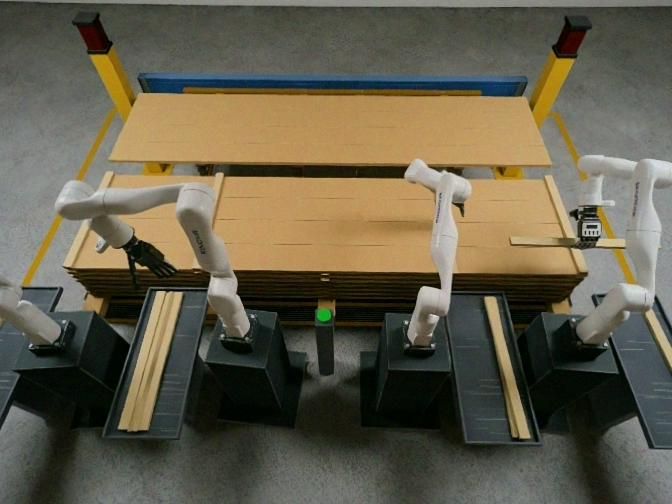

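Scene clock: 715.00 s.
Joint torques (N m): arm1=[-0.15 -6.85 0.01 -7.68 0.07 0.75 0.4] | arm2=[0.4 -6.68 -0.15 -6.31 0.14 0.79 -0.32] | arm3=[0.92 -19.13 -1.85 -5.11 -0.26 1.86 -0.47] | arm4=[-2.24 -25.83 -3.24 -7.07 -1.46 1.4 -0.1]
Motor temperatures (°C): arm1=[29 37 25 31 37 34 33] | arm2=[30 28 22 28 29 36 38] | arm3=[31 32 24 30 33 30 34] | arm4=[26 34 24 30 36 37 39]
Flange force (N): arm1=[-0.8 1.5 1.0] | arm2=[-1.9 -0.8 -4.0] | arm3=[1.1 -4.3 2.9] | arm4=[-6.9 4.6 -0.6]
move: arm3 done; arm4 done
Joint velocities: within noise
arm1: as last shown
arm1.index_load_n: 0.5
arm1.thumb_turn_load_n: 0.5
arm2.joint_positions: joint1_rad=-1.672 joint2_rad=-0.050 joint3_rad=+0.000 joint4_rad=+1.600 joint5_rad=+0.000 joint6_rad=+1.940 joint7_rad=-1.570 hand_little=+1.000 hand_ring=+1.000 hand_middle=+1.000 hand_index=+1.000 hand_thumb_turn=-1.000 hand_thumb_bend=+1.000 hand_force_limit=+0.300 hand_speed=-0.700
arm2.joint_status: not commanded
arm2.hand_stopped_by: target,target,target,target,target,target
arm2.little_load_n: 0.0
arm2.ring_load_n: -0.5
arm2.middle_load_n: 0.0
arm2.index_load_n: 0.0
arm2.thumb_bend_load_n: 0.0
arm2.thumb_turn_load_n: 0.0
arm2.hand: x=-0.5457 y=-0.6850 z=+1.1522 quat_wxyz=(+0.000, +0.985, +0.000, +0.171)
arm2.hand_target: x=-0.5457 y=-0.6850 z=+1.1522 quat_wxyz=(+0.000, +0.985, +0.000, +0.171)
arm2.hand_status: not commanded
arm3.joint_positions: joint1_rad=+0.310 joint2_rad=+1.007 joint3_rad=-0.629 joint4_rad=+1.216 joint5_rad=+0.285 joint6_rad=+1.959 joint7_rad=-3.470 hand_little=+0.400 hand_ring=+0.400 hand_middle=+0.400 hand_index=+0.400 hand_thumb_turn=-1.000 hand_thumb_bend=+1.000 hand_force_limit=+0.300 hand_speed=-0.700
arm3.joint_status: not commanded
arm3.hand_stopped_by: target,target,target,target,target,target
arm3.little_load_n: 0.0
arm3.ring_load_n: 0.0
arm3.middle_load_n: 0.0
arm3.index_load_n: 0.0
arm3.thumb_bend_load_n: 0.0
arm3.thumb_turn_load_n: 0.0
arm3.hand: x=+0.4500 y=-0.2800 z=+0.8400 quat_wxyz=(+0.000, +0.000, -0.899, +0.438)
arm3.hand_target: x=+0.4500 y=-0.2800 z=+0.8400 quat_wxyz=(+0.000, +0.000, -0.899, +0.438)
arm3.hand_status: done (0.000 m and 0.0 deg from the pose sent, 0.335 m and 91.1 deg at the start)
arm4.joint_positions: joint1_rad=-0.046 joint2_rad=+1.260 joint3_rad=-0.276 joint4_rad=+1.090 joint5_rad=-0.835 joint6_rad=+0.952 joint7_rad=-4.200 hand_little=+0.000 hand_ring=+0.000 hand_middle=+0.001 hand_index=+0.000 hand_thumb_turn=-1.000 hand_thumb_bend=+0.549 hand_force_limit=+0.300 hand_speed=-0.850
arm4.joint_status: not commanded
arm4.hand_stopped_by: target,target,target,target,force,target
arm4.little_load_n: 0.0
arm4.ring_load_n: 0.0
arm4.middle_load_n: 6.0
arm4.index_load_n: 3.0
arm4.thumb_bend_load_n: 8.5
arm4.thumb_turn_load_n: 0.0
arm4.hand: x=+0.7906 y=-0.0625 z=+0.7000 quat_wxyz=(+0.307, -0.629, -0.642, +0.313)
arm4.hand_target: x=+0.7906 y=-0.0625 z=+0.7000 quat_wxyz=(+0.307, -0.629, -0.642, +0.313)
arm4.hand_status: done (0.000 m and 0.0 deg from the pose sent, 0.419 m and 88.9 deg at the start)
pictures: none

Call:
move(arm3={"joints": {"joint1_rad": 1.564, "joint2_rad": -0.05, "joint3_rad": 0, "joint4_rad": 1.6, "joint5_rad": 0, "joint6_rad": 1.94, "joint7_rad": -1.57, "hand_little": 0.1, "hand_ring": 0.1, "hand_middle": 0.1, "hand_index": 0.1, "hand_thumb_bend": 0.72, "hand_speed": -0.6}, "min_time_s": 2.5}, arm4={"target": [0.7906, -0.0625, 0.654, 0.3070, -0.6294, -0.6416, 0.3130], "speed": 0.08})

Call:
move(arm4={"target": [0.7906, -0.0625, 0.650, 0.3070, -0.6294, -0.6416, 0.3130], "speed": 0.03})

Call:
move(arm4={"target": [0.7906, -0.0625, 0.648, 0.3070, -0.6294, -0.6416, 0.3130], "speed": 0.03})

Scene clock: 718.33 s.
Joint torques (N m): arm1=[-0.12 -6.84 -0.02 -7.63 0.06 0.72 0.44] | arm2=[0.44 -6.67 -0.17 -6.29 0.14 0.8 -0.32] | arm3=[0.52 -5.75 0.88 -8.12 0.21 0.81 -0.42] | arm4=[-2.27 -25.87 -3.28 -6.73 -1.37 1.48 -0.13]
Motor temperatures (°C): arm1=[29 37 25 31 37 34 33] | arm2=[30 27 22 28 29 36 38] | arm3=[31 32 24 30 33 30 34] | arm4=[26 34 24 30 36 37 39]
Flange force (N): arm1=[-0.8 1.6 0.7] | arm2=[-1.9 -0.8 -4.1] | arm3=[1.6 1.5 3.1] | arm4=[-7.9 4.0 -1.1]
move: arm3 done; arm4 done
Joint velocities: within noise
arm1, arm2: as last shown
arm1.index_load_n: 0.0
arm1.thumb_turn_load_n: 0.0
arm2.ring_load_n: 0.0
arm2.index_load_n: 0.5
arm3.joint_positions: joint1_rad=+1.564 joint2_rad=-0.050 joint3_rad=+0.000 joint4_rad=+1.600 joint5_rad=+0.000 joint6_rad=+1.940 joint7_rad=-1.570 hand_little=+0.100 hand_ring=+0.100 hand_middle=+0.100 hand_index=+0.100 hand_thumb_turn=-1.000 hand_thumb_bend=+0.720 hand_force_limit=+0.300 hand_speed=-0.600
arm3.joint_status: all done
arm3.hand_stopped_by: target,target,target,target,target,target
arm3.little_load_n: 0.0
arm3.ring_load_n: 0.0
arm3.middle_load_n: 0.0
arm3.index_load_n: 0.0
arm3.thumb_bend_load_n: 0.0
arm3.thumb_turn_load_n: 0.0
arm3.hand: x=+0.5933 y=-0.6257 z=+1.1246 quat_wxyz=(+0.166, +0.000, -0.986, -0.002)
arm3.hand_target: x=+0.5933 y=-0.6257 z=+1.1246 quat_wxyz=(+0.166, +0.000, -0.986, -0.002)
arm3.hand_status: not commanded
arm4.joint_positions: joint1_rad=-0.047 joint2_rad=+1.349 joint3_rad=-0.281 joint4_rad=+1.047 joint5_rad=-0.839 joint6_rad=+0.928 joint7_rad=-4.155 hand_little=+0.000 hand_ring=+0.000 hand_middle=+0.001 hand_index=+0.000 hand_thumb_turn=-1.000 hand_thumb_bend=+0.549 hand_force_limit=+0.300 hand_speed=-0.850
arm4.joint_status: not commanded
arm4.hand_stopped_by: target,target,target,target,force,target
arm4.little_load_n: 0.0
arm4.ring_load_n: 0.0
arm4.middle_load_n: 6.0
arm4.index_load_n: 3.0
arm4.thumb_bend_load_n: 8.5
arm4.thumb_turn_load_n: 0.0
arm4.hand: x=+0.7906 y=-0.0625 z=+0.6540 quat_wxyz=(+0.307, -0.629, -0.642, +0.313)
arm4.hand_target: x=+0.7906 y=-0.0625 z=+0.6540 quat_wxyz=(+0.307, -0.629, -0.642, +0.313)
arm4.hand_status: done (0.000 m and 0.0 deg from the pose sent, 0.046 m and 0.0 deg at the start)
pictures: none

Scene clock: 719.30 s.
Joint torques (N m): arm1=[-0.14 -6.81 0.05 -7.68 0.04 0.76 0.39] | arm2=[0.41 -6.65 -0.17 -6.28 0.15 0.77 -0.32] | arm3=[0.5 -5.74 0.84 -8.14 0.23 0.8 -0.41] | arm4=[-2.23 -25.89 -3.33 -6.64 -1.38 1.49 -0.08]
Motor temperatures (°C): arm1=[29 37 25 31 37 34 33] | arm2=[30 27 22 28 29 36 38] | arm3=[31 32 24 30 33 30 34] | arm4=[26 34 24 30 36 37 39]
Flange force (N): arm1=[-0.7 1.5 1.1] | arm2=[-1.8 -0.8 -4.2] | arm3=[1.6 1.5 3.1] | arm4=[-7.3 3.9 -1.0]
move: arm4 done
Joint velocities: within noise
arm1, arm2, arm3: as last shown
arm2.index_load_n: 0.0
arm3.middle_load_n: 0.5
arm4.joint_positions: joint1_rad=-0.047 joint2_rad=+1.357 joint3_rad=-0.282 joint4_rad=+1.042 joint5_rad=-0.839 joint6_rad=+0.926 joint7_rad=-4.152 hand_little=+0.000 hand_ring=+0.000 hand_middle=+0.001 hand_index=+0.000 hand_thumb_turn=-1.000 hand_thumb_bend=+0.549 hand_force_limit=+0.300 hand_speed=-0.850
arm4.joint_status: not commanded
arm4.hand_stopped_by: target,target,target,target,force,target
arm4.little_load_n: 0.0
arm4.ring_load_n: 0.5
arm4.middle_load_n: 5.5
arm4.index_load_n: 3.0
arm4.thumb_bend_load_n: 8.5
arm4.thumb_turn_load_n: 0.0
arm4.hand: x=+0.7906 y=-0.0625 z=+0.6500 quat_wxyz=(+0.307, -0.629, -0.642, +0.313)
arm4.hand_target: x=+0.7906 y=-0.0625 z=+0.6500 quat_wxyz=(+0.307, -0.629, -0.642, +0.313)
arm4.hand_status: done (0.000 m and 0.0 deg from the pose sent, 0.004 m and 0.0 deg at the start)
pictures: none

Scene clock: 720.27 s.
Joint torques (N m): arm1=[-0.14 -6.82 0.05 -7.68 0.07 0.72 0.42] | arm2=[0.42 -6.66 -0.18 -6.3 0.14 0.81 -0.32] | arm3=[0.52 -5.71 0.85 -8.09 0.24 0.81 -0.46] | arm4=[-1.85 -17.61 0.94 -5.75 0.7 -1.91 0.37]
Motor temperatures (°C): arm1=[29 37 25 31 37 34 33] | arm2=[30 27 22 28 29 36 38] | arm3=[31 32 24 30 33 30 34] | arm4=[26 34 24 30 36 37 39]
Flange force (N): arm1=[-0.7 1.7 1.0] | arm2=[-1.9 -0.9 -4.0] | arm3=[1.6 1.4 3.0] | arm4=[-11.9 -8.6 -12.4]
move: arm4 done
Joint velocities: within noise
arm1, arm2, arm3: as last shown
arm3.middle_load_n: 0.0
arm3.index_load_n: 0.5
arm4.joint_positions: joint1_rad=-0.047 joint2_rad=+1.361 joint3_rad=-0.282 joint4_rad=+1.040 joint5_rad=-0.839 joint6_rad=+0.926 joint7_rad=-4.150 hand_little=+0.000 hand_ring=+0.000 hand_middle=+0.001 hand_index=+0.000 hand_thumb_turn=-1.000 hand_thumb_bend=+0.549 hand_force_limit=+0.300 hand_speed=-0.850
arm4.joint_status: not commanded
arm4.hand_stopped_by: target,target,target,target,force,target
arm4.little_load_n: 0.0
arm4.ring_load_n: 0.0
arm4.middle_load_n: 4.0
arm4.index_load_n: 2.0
arm4.thumb_bend_load_n: 10.0
arm4.thumb_turn_load_n: 0.5
arm4.hand: x=+0.7905 y=-0.0625 z=+0.6480 quat_wxyz=(+0.307, -0.629, -0.642, +0.313)
arm4.hand_target: x=+0.7906 y=-0.0625 z=+0.6480 quat_wxyz=(+0.307, -0.629, -0.642, +0.313)
arm4.hand_status: done (0.000 m and 0.0 deg from the pose sent, 0.002 m and 0.0 deg at the start)
pictures: none

Call:
move(arm4={"target":[0.7906,-0.0625,0.6495,0.3070,-0.6294,-0.6416,0.3130],"speed":0.03})

Call:
move(arm4={"joints":{"hand_thumb_bend":0.95,"hand_speed":-0.8}})

Call:
move(arm4={"target":[0.7906,-0.0625,0.655,0.3070,-0.6294,-0.6416,0.3130],"speed":0.03}, cameras=["arm4_cam_wrist"])

Scene clock: 722.97 s.
Joint torques (N m): arm1=[-0.14 -6.84 0.03 -7.69 0.08 0.73 0.44] | arm2=[0.41 -6.66 -0.17 -6.3 0.13 0.79 -0.31] | arm3=[0.56 -5.75 0.84 -8.13 0.22 0.84 -0.45] | arm4=[-2.74 -24.49 -3.08 -6.32 -1.2 1.22 -0.08]
Motor temperatures (°C): arm1=[29 36 25 31 37 34 33] | arm2=[30 27 22 28 29 36 38] | arm3=[31 32 24 30 33 30 34] | arm4=[26 34 24 30 36 37 39]
Flange force (N): arm1=[-0.7 1.7 1.0] | arm2=[-1.9 -0.8 -4.0] | arm3=[1.5 1.4 3.2] | arm4=[-8.1 2.5 -3.4]
move: arm4 done
Joint velocities: within noise
arm1.joint_positions: joint1_rad=-1.499 joint2_rad=-0.050 joint3_rad=+0.000 joint4_rad=+1.600 joint5_rad=+0.000 joint6_rad=+1.940 joint7_rad=-1.570 hand_little=+0.400 hand_ring=+0.400 hand_middle=+0.400 hand_index=+0.400 hand_thumb_turn=-1.000 hand_thumb_bend=+1.000 hand_force_limit=+0.300 hand_speed=-0.700
arm1.joint_status: not commanded
arm1.hand_stopped_by: target,target,target,target,target,target
arm1.little_load_n: 0.0
arm1.ring_load_n: 0.0
arm1.middle_load_n: 0.0
arm1.index_load_n: 0.0
arm1.thumb_bend_load_n: 0.0
arm1.thumb_turn_load_n: 0.0
arm1.hand: x=-1.3132 y=-0.7015 z=+1.1059 quat_wxyz=(+0.005, +0.985, +0.002, +0.172)
arm1.hand_target: x=-1.3132 y=-0.7015 z=+1.1059 quat_wxyz=(+0.005, +0.985, +0.002, +0.172)
arm1.hand_status: not commanded
arm2, arm3: as last shown
arm3.ring_load_n: 0.5
arm4.joint_positions: joint1_rad=-0.047 joint2_rad=+1.358 joint3_rad=-0.282 joint4_rad=+1.042 joint5_rad=-0.839 joint6_rad=+0.926 joint7_rad=-4.151 hand_little=+0.000 hand_ring=+0.000 hand_middle=+0.001 hand_index=+0.000 hand_thumb_turn=-1.000 hand_thumb_bend=+0.549 hand_force_limit=+0.300 hand_speed=-0.850
arm4.joint_status: not commanded
arm4.hand_stopped_by: target,target,target,target,force,target
arm4.little_load_n: 0.0
arm4.ring_load_n: 0.0
arm4.middle_load_n: 5.5
arm4.index_load_n: 2.5
arm4.thumb_bend_load_n: 9.0
arm4.thumb_turn_load_n: 0.0
arm4.hand: x=+0.7906 y=-0.0625 z=+0.6495 quat_wxyz=(+0.307, -0.629, -0.642, +0.313)
arm4.hand_target: x=+0.7906 y=-0.0625 z=+0.6495 quat_wxyz=(+0.307, -0.629, -0.642, +0.313)
arm4.hand_status: done (0.000 m and 0.0 deg from the pose sent, 0.001 m and 0.0 deg at the start)
pictures: none

Scene clock: 724.87 s.
Joint torques (N m): arm1=[-0.12 -6.8 0.01 -7.69 0.07 0.77 0.42] | arm2=[0.43 -6.68 -0.16 -6.29 0.13 0.79 -0.32] | arm3=[0.53 -5.75 0.87 -8.12 0.23 0.8 -0.4] | arm4=[-2.09 -24.9 -2.7 -6.37 -1.05 1.22 -0.04]
Motor temperatures (°C): arm1=[29 36 25 31 37 34 33] | arm2=[30 27 22 28 29 36 38] | arm3=[31 32 24 30 33 30 34] | arm4=[26 35 24 30 36 37 39]
Flange force (N): arm1=[-0.7 1.6 1.1] | arm2=[-1.9 -0.8 -4.1] | arm3=[1.6 1.6 3.1] | arm4=[-7.6 2.4 -2.0]
move: arm4 done
Joint velocities: within noise
arm1, arm2, arm3: as last shown
arm3.ring_load_n: 0.0
arm3.index_load_n: 0.0
arm4.joint_positions: joint1_rad=-0.047 joint2_rad=+1.358 joint3_rad=-0.282 joint4_rad=+1.042 joint5_rad=-0.839 joint6_rad=+0.926 joint7_rad=-4.151 hand_little=+0.000 hand_ring=+0.000 hand_middle=+0.000 hand_index=+0.000 hand_thumb_turn=-1.000 hand_thumb_bend=+0.950 hand_force_limit=+0.300 hand_speed=-0.800
arm4.joint_status: all done
arm4.hand_stopped_by: target,target,target,target,target,target
arm4.little_load_n: 0.0
arm4.ring_load_n: 0.0
arm4.middle_load_n: 0.5
arm4.index_load_n: 0.0
arm4.thumb_bend_load_n: 0.0
arm4.thumb_turn_load_n: 0.0
arm4.hand: x=+0.7906 y=-0.0625 z=+0.6495 quat_wxyz=(+0.307, -0.629, -0.642, +0.313)
arm4.hand_target: x=+0.7906 y=-0.0625 z=+0.6495 quat_wxyz=(+0.307, -0.629, -0.642, +0.313)
arm4.hand_status: not commanded
pictures: none

Scene clock: 725.83 s.
Joint torques (N m): arm1=[-0.19 -6.8 0.01 -7.7 0.09 0.73 0.43] | arm2=[0.41 -6.67 -0.19 -6.29 0.17 0.77 -0.31] | arm3=[0.53 -5.72 0.88 -8.13 0.21 0.79 -0.44] | arm4=[-2.07 -24.82 -2.68 -6.35 -1.04 1.24 -0.02]
Motor temperatures (°C): arm1=[29 36 25 31 37 34 33] | arm2=[30 27 22 28 29 36 38] | arm3=[31 32 24 30 33 30 34] | arm4=[26 35 24 30 36 37 39]
Flange force (N): arm1=[-0.6 1.6 1.1] | arm2=[-1.9 -0.8 -4.2] | arm3=[1.7 1.5 3.1] | arm4=[-7.4 2.4 -1.9]
move: arm4 done
Joint velocities: within noise
arm1, arm2, arm3: as last shown
arm4.joint_positions: joint1_rad=-0.047 joint2_rad=+1.347 joint3_rad=-0.281 joint4_rad=+1.048 joint5_rad=-0.839 joint6_rad=+0.928 joint7_rad=-4.156 hand_little=+0.000 hand_ring=+0.000 hand_middle=+0.000 hand_index=+0.000 hand_thumb_turn=-1.000 hand_thumb_bend=+0.950 hand_force_limit=+0.300 hand_speed=-0.800
arm4.joint_status: not commanded
arm4.hand_stopped_by: target,target,target,target,target,target
arm4.little_load_n: 0.0
arm4.ring_load_n: 0.0
arm4.middle_load_n: 0.5
arm4.index_load_n: 0.0
arm4.thumb_bend_load_n: 0.0
arm4.thumb_turn_load_n: 0.0
arm4.hand: x=+0.7906 y=-0.0625 z=+0.6550 quat_wxyz=(+0.307, -0.629, -0.642, +0.313)
arm4.hand_target: x=+0.7906 y=-0.0625 z=+0.6550 quat_wxyz=(+0.307, -0.629, -0.642, +0.313)
arm4.hand_status: done (0.000 m and 0.0 deg from the pose sent, 0.005 m and 0.0 deg at the start)
arm4_cam_wrist: T_world_to_cam=[[0.60025, 0.2153, -0.77029, 0.04721], [0.52026, -0.83659, 0.17158, -0.57656], [-0.60748, -0.50374, -0.61418, 0.96544]] pos_world=[0.8581, -0.00618, 0.72824]

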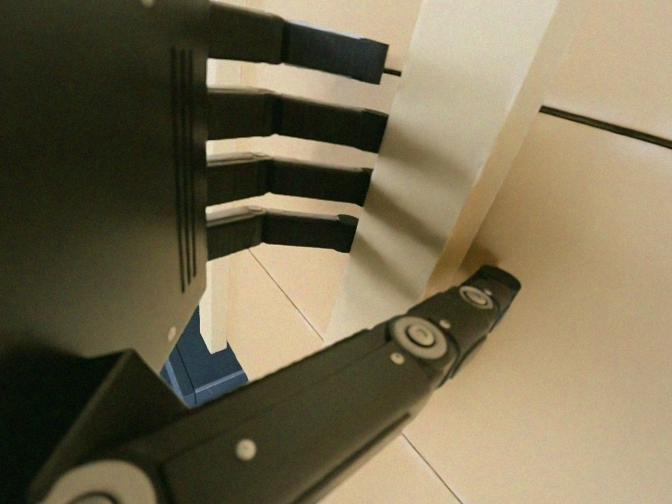

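Call:
move(arm4={"joints":{"hand_little":0.4,"hand_ring":0.4,"hand_middle":0.4,"hand_index":0.4,"hand_thumb_bend":1.0,"hand_speed":-0.7}})

Call:
move(arm4={"target":[0.7906,-0.0625,0.75,0.3070,-0.6294,-0.6416,0.3130],"speed":0.1})

Call:
move(arm4={"target":[1.12,-0.28,0.84,0,0,0.8988,-0.4384],"speed":0.3})

Call:
move(arm4={"joints":{"joint1_rad":1.506,"joint2_rad":-0.05,"joint3_rad":0,"joint4_rad":1.6,"joint5_rad":0,"joint6_rad":1.94,"joint7_rad":-1.57},"min_time_s":2.5}, cameras=["cam_over","cam_end"])

Scene clock: 727.47 s.
Joint torques (N m): arm1=[-0.2 -6.85 0.03 -7.67 0.1 0.72 0.45] | arm2=[0.38 -6.69 -0.18 -6.28 0.14 0.78 -0.32] | arm3=[0.54 -5.77 0.84 -8.11 0.24 0.77 -0.43] | arm4=[-2.18 -24.69 -2.85 -6.34 -1.07 1.25 -0.11]
Motor temperatures (°C): arm1=[29 36 25 31 37 34 33] | arm2=[30 27 22 28 29 36 38] | arm3=[31 32 24 30 33 30 34] | arm4=[26 35 24 30 36 37 39]
Flange force (N): arm1=[-0.8 1.7 0.9] | arm2=[-1.9 -0.9 -4.2] | arm3=[1.5 1.5 2.9] | arm4=[-7.6 2.4 -2.2]
move: arm4 done
Joint velocities: within noise
arm1, arm2, arm3: as last shown
arm2.thumb_turn_load_n: 0.5
arm4.joint_positions: joint1_rad=-0.047 joint2_rad=+1.347 joint3_rad=-0.281 joint4_rad=+1.048 joint5_rad=-0.839 joint6_rad=+0.928 joint7_rad=-4.156 hand_little=+0.400 hand_ring=+0.400 hand_middle=+0.400 hand_index=+0.400 hand_thumb_turn=-1.000 hand_thumb_bend=+1.000 hand_force_limit=+0.300 hand_speed=-0.700
arm4.joint_status: all done
arm4.hand_stopped_by: target,target,target,target,target,target
arm4.little_load_n: 0.0
arm4.ring_load_n: 0.0
arm4.middle_load_n: 0.0
arm4.index_load_n: 0.0
arm4.thumb_bend_load_n: -0.5
arm4.thumb_turn_load_n: 0.0
arm4.hand: x=+0.7906 y=-0.0625 z=+0.6550 quat_wxyz=(+0.307, -0.629, -0.642, +0.313)
arm4.hand_target: x=+0.7906 y=-0.0625 z=+0.6550 quat_wxyz=(+0.307, -0.629, -0.642, +0.313)
arm4.hand_status: not commanded
pictures: none

Scene clock: 728.93 s.
Joint torques (N m): arm1=[-0.14 -6.81 -0.02 -7.68 0.08 0.73 0.43] | arm2=[0.41 -6.64 -0.2 -6.29 0.14 0.78 -0.3] | arm3=[0.51 -5.73 0.84 -8.13 0.17 0.82 -0.45] | arm4=[-2.23 -24.15 -2.67 -7.06 -1.18 1.07 -0.09]
Motor temperatures (°C): arm1=[29 36 25 31 37 34 33] | arm2=[30 27 22 28 29 36 38] | arm3=[31 32 24 30 33 30 34] | arm4=[26 35 24 30 36 37 39]
Flange force (N): arm1=[-0.7 1.6 1.0] | arm2=[-1.8 -0.8 -4.1] | arm3=[1.6 1.3 3.1] | arm4=[-7.0 3.2 -1.8]
move: arm4 done
Joint velocities: within noise
arm1, arm3: as last shown
arm1.thumb_bend_load_n: -0.5
arm2.joint_positions: joint1_rad=-1.672 joint2_rad=-0.050 joint3_rad=+0.000 joint4_rad=+1.600 joint5_rad=+0.000 joint6_rad=+1.940 joint7_rad=-1.570 hand_little=+1.000 hand_ring=+1.000 hand_middle=+1.000 hand_index=+1.000 hand_thumb_turn=-1.000 hand_thumb_bend=+1.000 hand_force_limit=+0.300 hand_speed=-0.700
arm2.joint_status: not commanded
arm2.hand_stopped_by: target,target,target,target,target,target
arm2.little_load_n: 0.0
arm2.ring_load_n: 0.0
arm2.middle_load_n: 0.0
arm2.index_load_n: 0.0
arm2.thumb_bend_load_n: 0.0
arm2.thumb_turn_load_n: 0.5
arm2.hand: x=-0.5457 y=-0.6850 z=+1.1522 quat_wxyz=(+0.000, +0.985, +0.000, +0.171)
arm2.hand_target: x=-0.5457 y=-0.6850 z=+1.1522 quat_wxyz=(+0.000, +0.985, +0.000, +0.171)
arm2.hand_status: not commanded
arm3.little_load_n: 0.5
arm4.joint_positions: joint1_rad=-0.047 joint2_rad=+1.169 joint3_rad=-0.269 joint4_rad=+1.116 joint5_rad=-0.828 joint6_rad=+0.989 joint7_rad=-4.259 hand_little=+0.400 hand_ring=+0.400 hand_middle=+0.400 hand_index=+0.400 hand_thumb_turn=-1.000 hand_thumb_bend=+1.000 hand_force_limit=+0.300 hand_speed=-0.700
arm4.joint_status: not commanded
arm4.hand_stopped_by: target,target,target,target,target,target
arm4.little_load_n: 0.0
arm4.ring_load_n: 0.0
arm4.middle_load_n: 0.0
arm4.index_load_n: 0.0
arm4.thumb_bend_load_n: 0.0
arm4.thumb_turn_load_n: 0.0
arm4.hand: x=+0.7906 y=-0.0625 z=+0.7500 quat_wxyz=(+0.307, -0.629, -0.642, +0.313)
arm4.hand_target: x=+0.7906 y=-0.0625 z=+0.7500 quat_wxyz=(+0.307, -0.629, -0.642, +0.313)
arm4.hand_status: done (0.000 m and 0.0 deg from the pose sent, 0.095 m and 0.0 deg at the start)
pictures: none

Scene clock: 732.20 s.
Joint torques (N m): arm1=[-0.15 -6.82 -0.03 -7.64 0.04 0.74 0.41] | arm2=[0.42 -6.67 -0.19 -6.3 0.14 0.79 -0.31] | arm3=[0.54 -5.76 0.83 -8.16 0.24 0.76 -0.41] | arm4=[-2.3 -20.59 -0.32 -5.38 0.11 2.15 -0.05]
Motor temperatures (°C): arm1=[29 36 25 31 37 34 33] | arm2=[30 27 22 28 29 36 38] | arm3=[31 32 24 30 33 30 34] | arm4=[26 35 24 30 36 37 39]
Flange force (N): arm1=[-0.8 1.4 0.8] | arm2=[-1.9 -0.8 -4.1] | arm3=[1.6 1.5 3.1] | arm4=[-2.7 -1.9 5.1]
move: arm4 done
Joint velocities: within noise
arm1, arm2: as last shown
arm1.thumb_bend_load_n: 0.0
arm2.thumb_turn_load_n: 0.0
arm3.joint_positions: joint1_rad=+1.564 joint2_rad=-0.050 joint3_rad=+0.000 joint4_rad=+1.600 joint5_rad=+0.000 joint6_rad=+1.940 joint7_rad=-1.570 hand_little=+0.100 hand_ring=+0.100 hand_middle=+0.100 hand_index=+0.100 hand_thumb_turn=-1.000 hand_thumb_bend=+0.720 hand_force_limit=+0.300 hand_speed=-0.600
arm3.joint_status: not commanded
arm3.hand_stopped_by: target,target,target,target,target,target
arm3.little_load_n: 0.0
arm3.ring_load_n: 0.0
arm3.middle_load_n: 0.0
arm3.index_load_n: 0.0
arm3.thumb_bend_load_n: 0.0
arm3.thumb_turn_load_n: 0.0
arm3.hand: x=+0.5933 y=-0.6257 z=+1.1246 quat_wxyz=(+0.166, +0.000, -0.986, -0.002)
arm3.hand_target: x=+0.5933 y=-0.6257 z=+1.1246 quat_wxyz=(+0.166, +0.000, -0.986, -0.002)
arm3.hand_status: not commanded
arm4.joint_positions: joint1_rad=+0.090 joint2_rad=+0.953 joint3_rad=-0.243 joint4_rad=+1.285 joint5_rad=+0.133 joint6_rad=+1.834 joint7_rad=-3.252 hand_little=+0.400 hand_ring=+0.400 hand_middle=+0.400 hand_index=+0.400 hand_thumb_turn=-1.000 hand_thumb_bend=+1.000 hand_force_limit=+0.300 hand_speed=-0.700
arm4.joint_status: not commanded
arm4.hand_stopped_by: target,target,target,target,target,target
arm4.little_load_n: 0.0
arm4.ring_load_n: 0.0
arm4.middle_load_n: 0.0
arm4.index_load_n: 0.0
arm4.thumb_bend_load_n: 0.0
arm4.thumb_turn_load_n: 0.0
arm4.hand: x=+1.1200 y=-0.2800 z=+0.8400 quat_wxyz=(+0.000, +0.000, -0.899, +0.438)
arm4.hand_target: x=+1.1200 y=-0.2800 z=+0.8400 quat_wxyz=(+0.000, +0.000, -0.899, +0.438)
arm4.hand_status: done (0.000 m and 0.0 deg from the pose sent, 0.405 m and 88.9 deg at the start)
pictures: none

Scene clock: 735.10 s.
Joint torques (N m): arm1=[-0.14 -6.81 0.02 -7.68 0.09 0.79 0.43] | arm2=[0.45 -6.69 -0.16 -6.3 0.15 0.79 -0.31] | arm3=[0.58 -5.71 0.82 -8.11 0.23 0.79 -0.44] | arm4=[-2.44 -6.47 0.39 -8.37 0.26 0.99 0]
Motor temperatures (°C): arm1=[29 36 25 31 37 34 33] | arm2=[30 27 22 28 29 36 38] | arm3=[31 32 24 30 33 30 34] | arm4=[26 35 24 30 36 37 39]
Flange force (N): arm1=[-0.8 1.7 1.2] | arm2=[-1.9 -0.7 -4.1] | arm3=[1.6 1.4 3.0] | arm4=[0.4 -2.3 4.6]
move: arm4 done
Joint velocities: within noise
arm1, arm2, arm3: as last shown
arm4.joint_positions: joint1_rad=+1.506 joint2_rad=-0.050 joint3_rad=+0.000 joint4_rad=+1.600 joint5_rad=+0.000 joint6_rad=+1.940 joint7_rad=-1.570 hand_little=+0.400 hand_ring=+0.400 hand_middle=+0.400 hand_index=+0.400 hand_thumb_turn=-1.000 hand_thumb_bend=+1.000 hand_force_limit=+0.300 hand_speed=-0.700
arm4.joint_status: all done
arm4.hand_stopped_by: target,target,target,target,target,target
arm4.little_load_n: 0.0
arm4.ring_load_n: 0.0
arm4.middle_load_n: 0.0
arm4.index_load_n: 0.0
arm4.thumb_bend_load_n: 0.0
arm4.thumb_turn_load_n: 0.0
arm4.hand: x=+1.2579 y=-0.6149 z=+1.1461 quat_wxyz=(+0.171, +0.000, -0.985, +0.000)
arm4.hand_target: x=+1.2579 y=-0.6149 z=+1.1461 quat_wxyz=(+0.171, +0.000, -0.985, +0.000)
arm4.hand_status: not commanded
pictures: cam_end, cam_over

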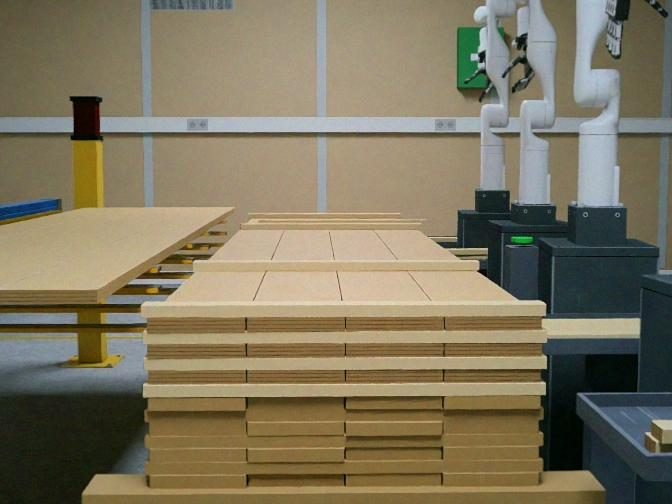

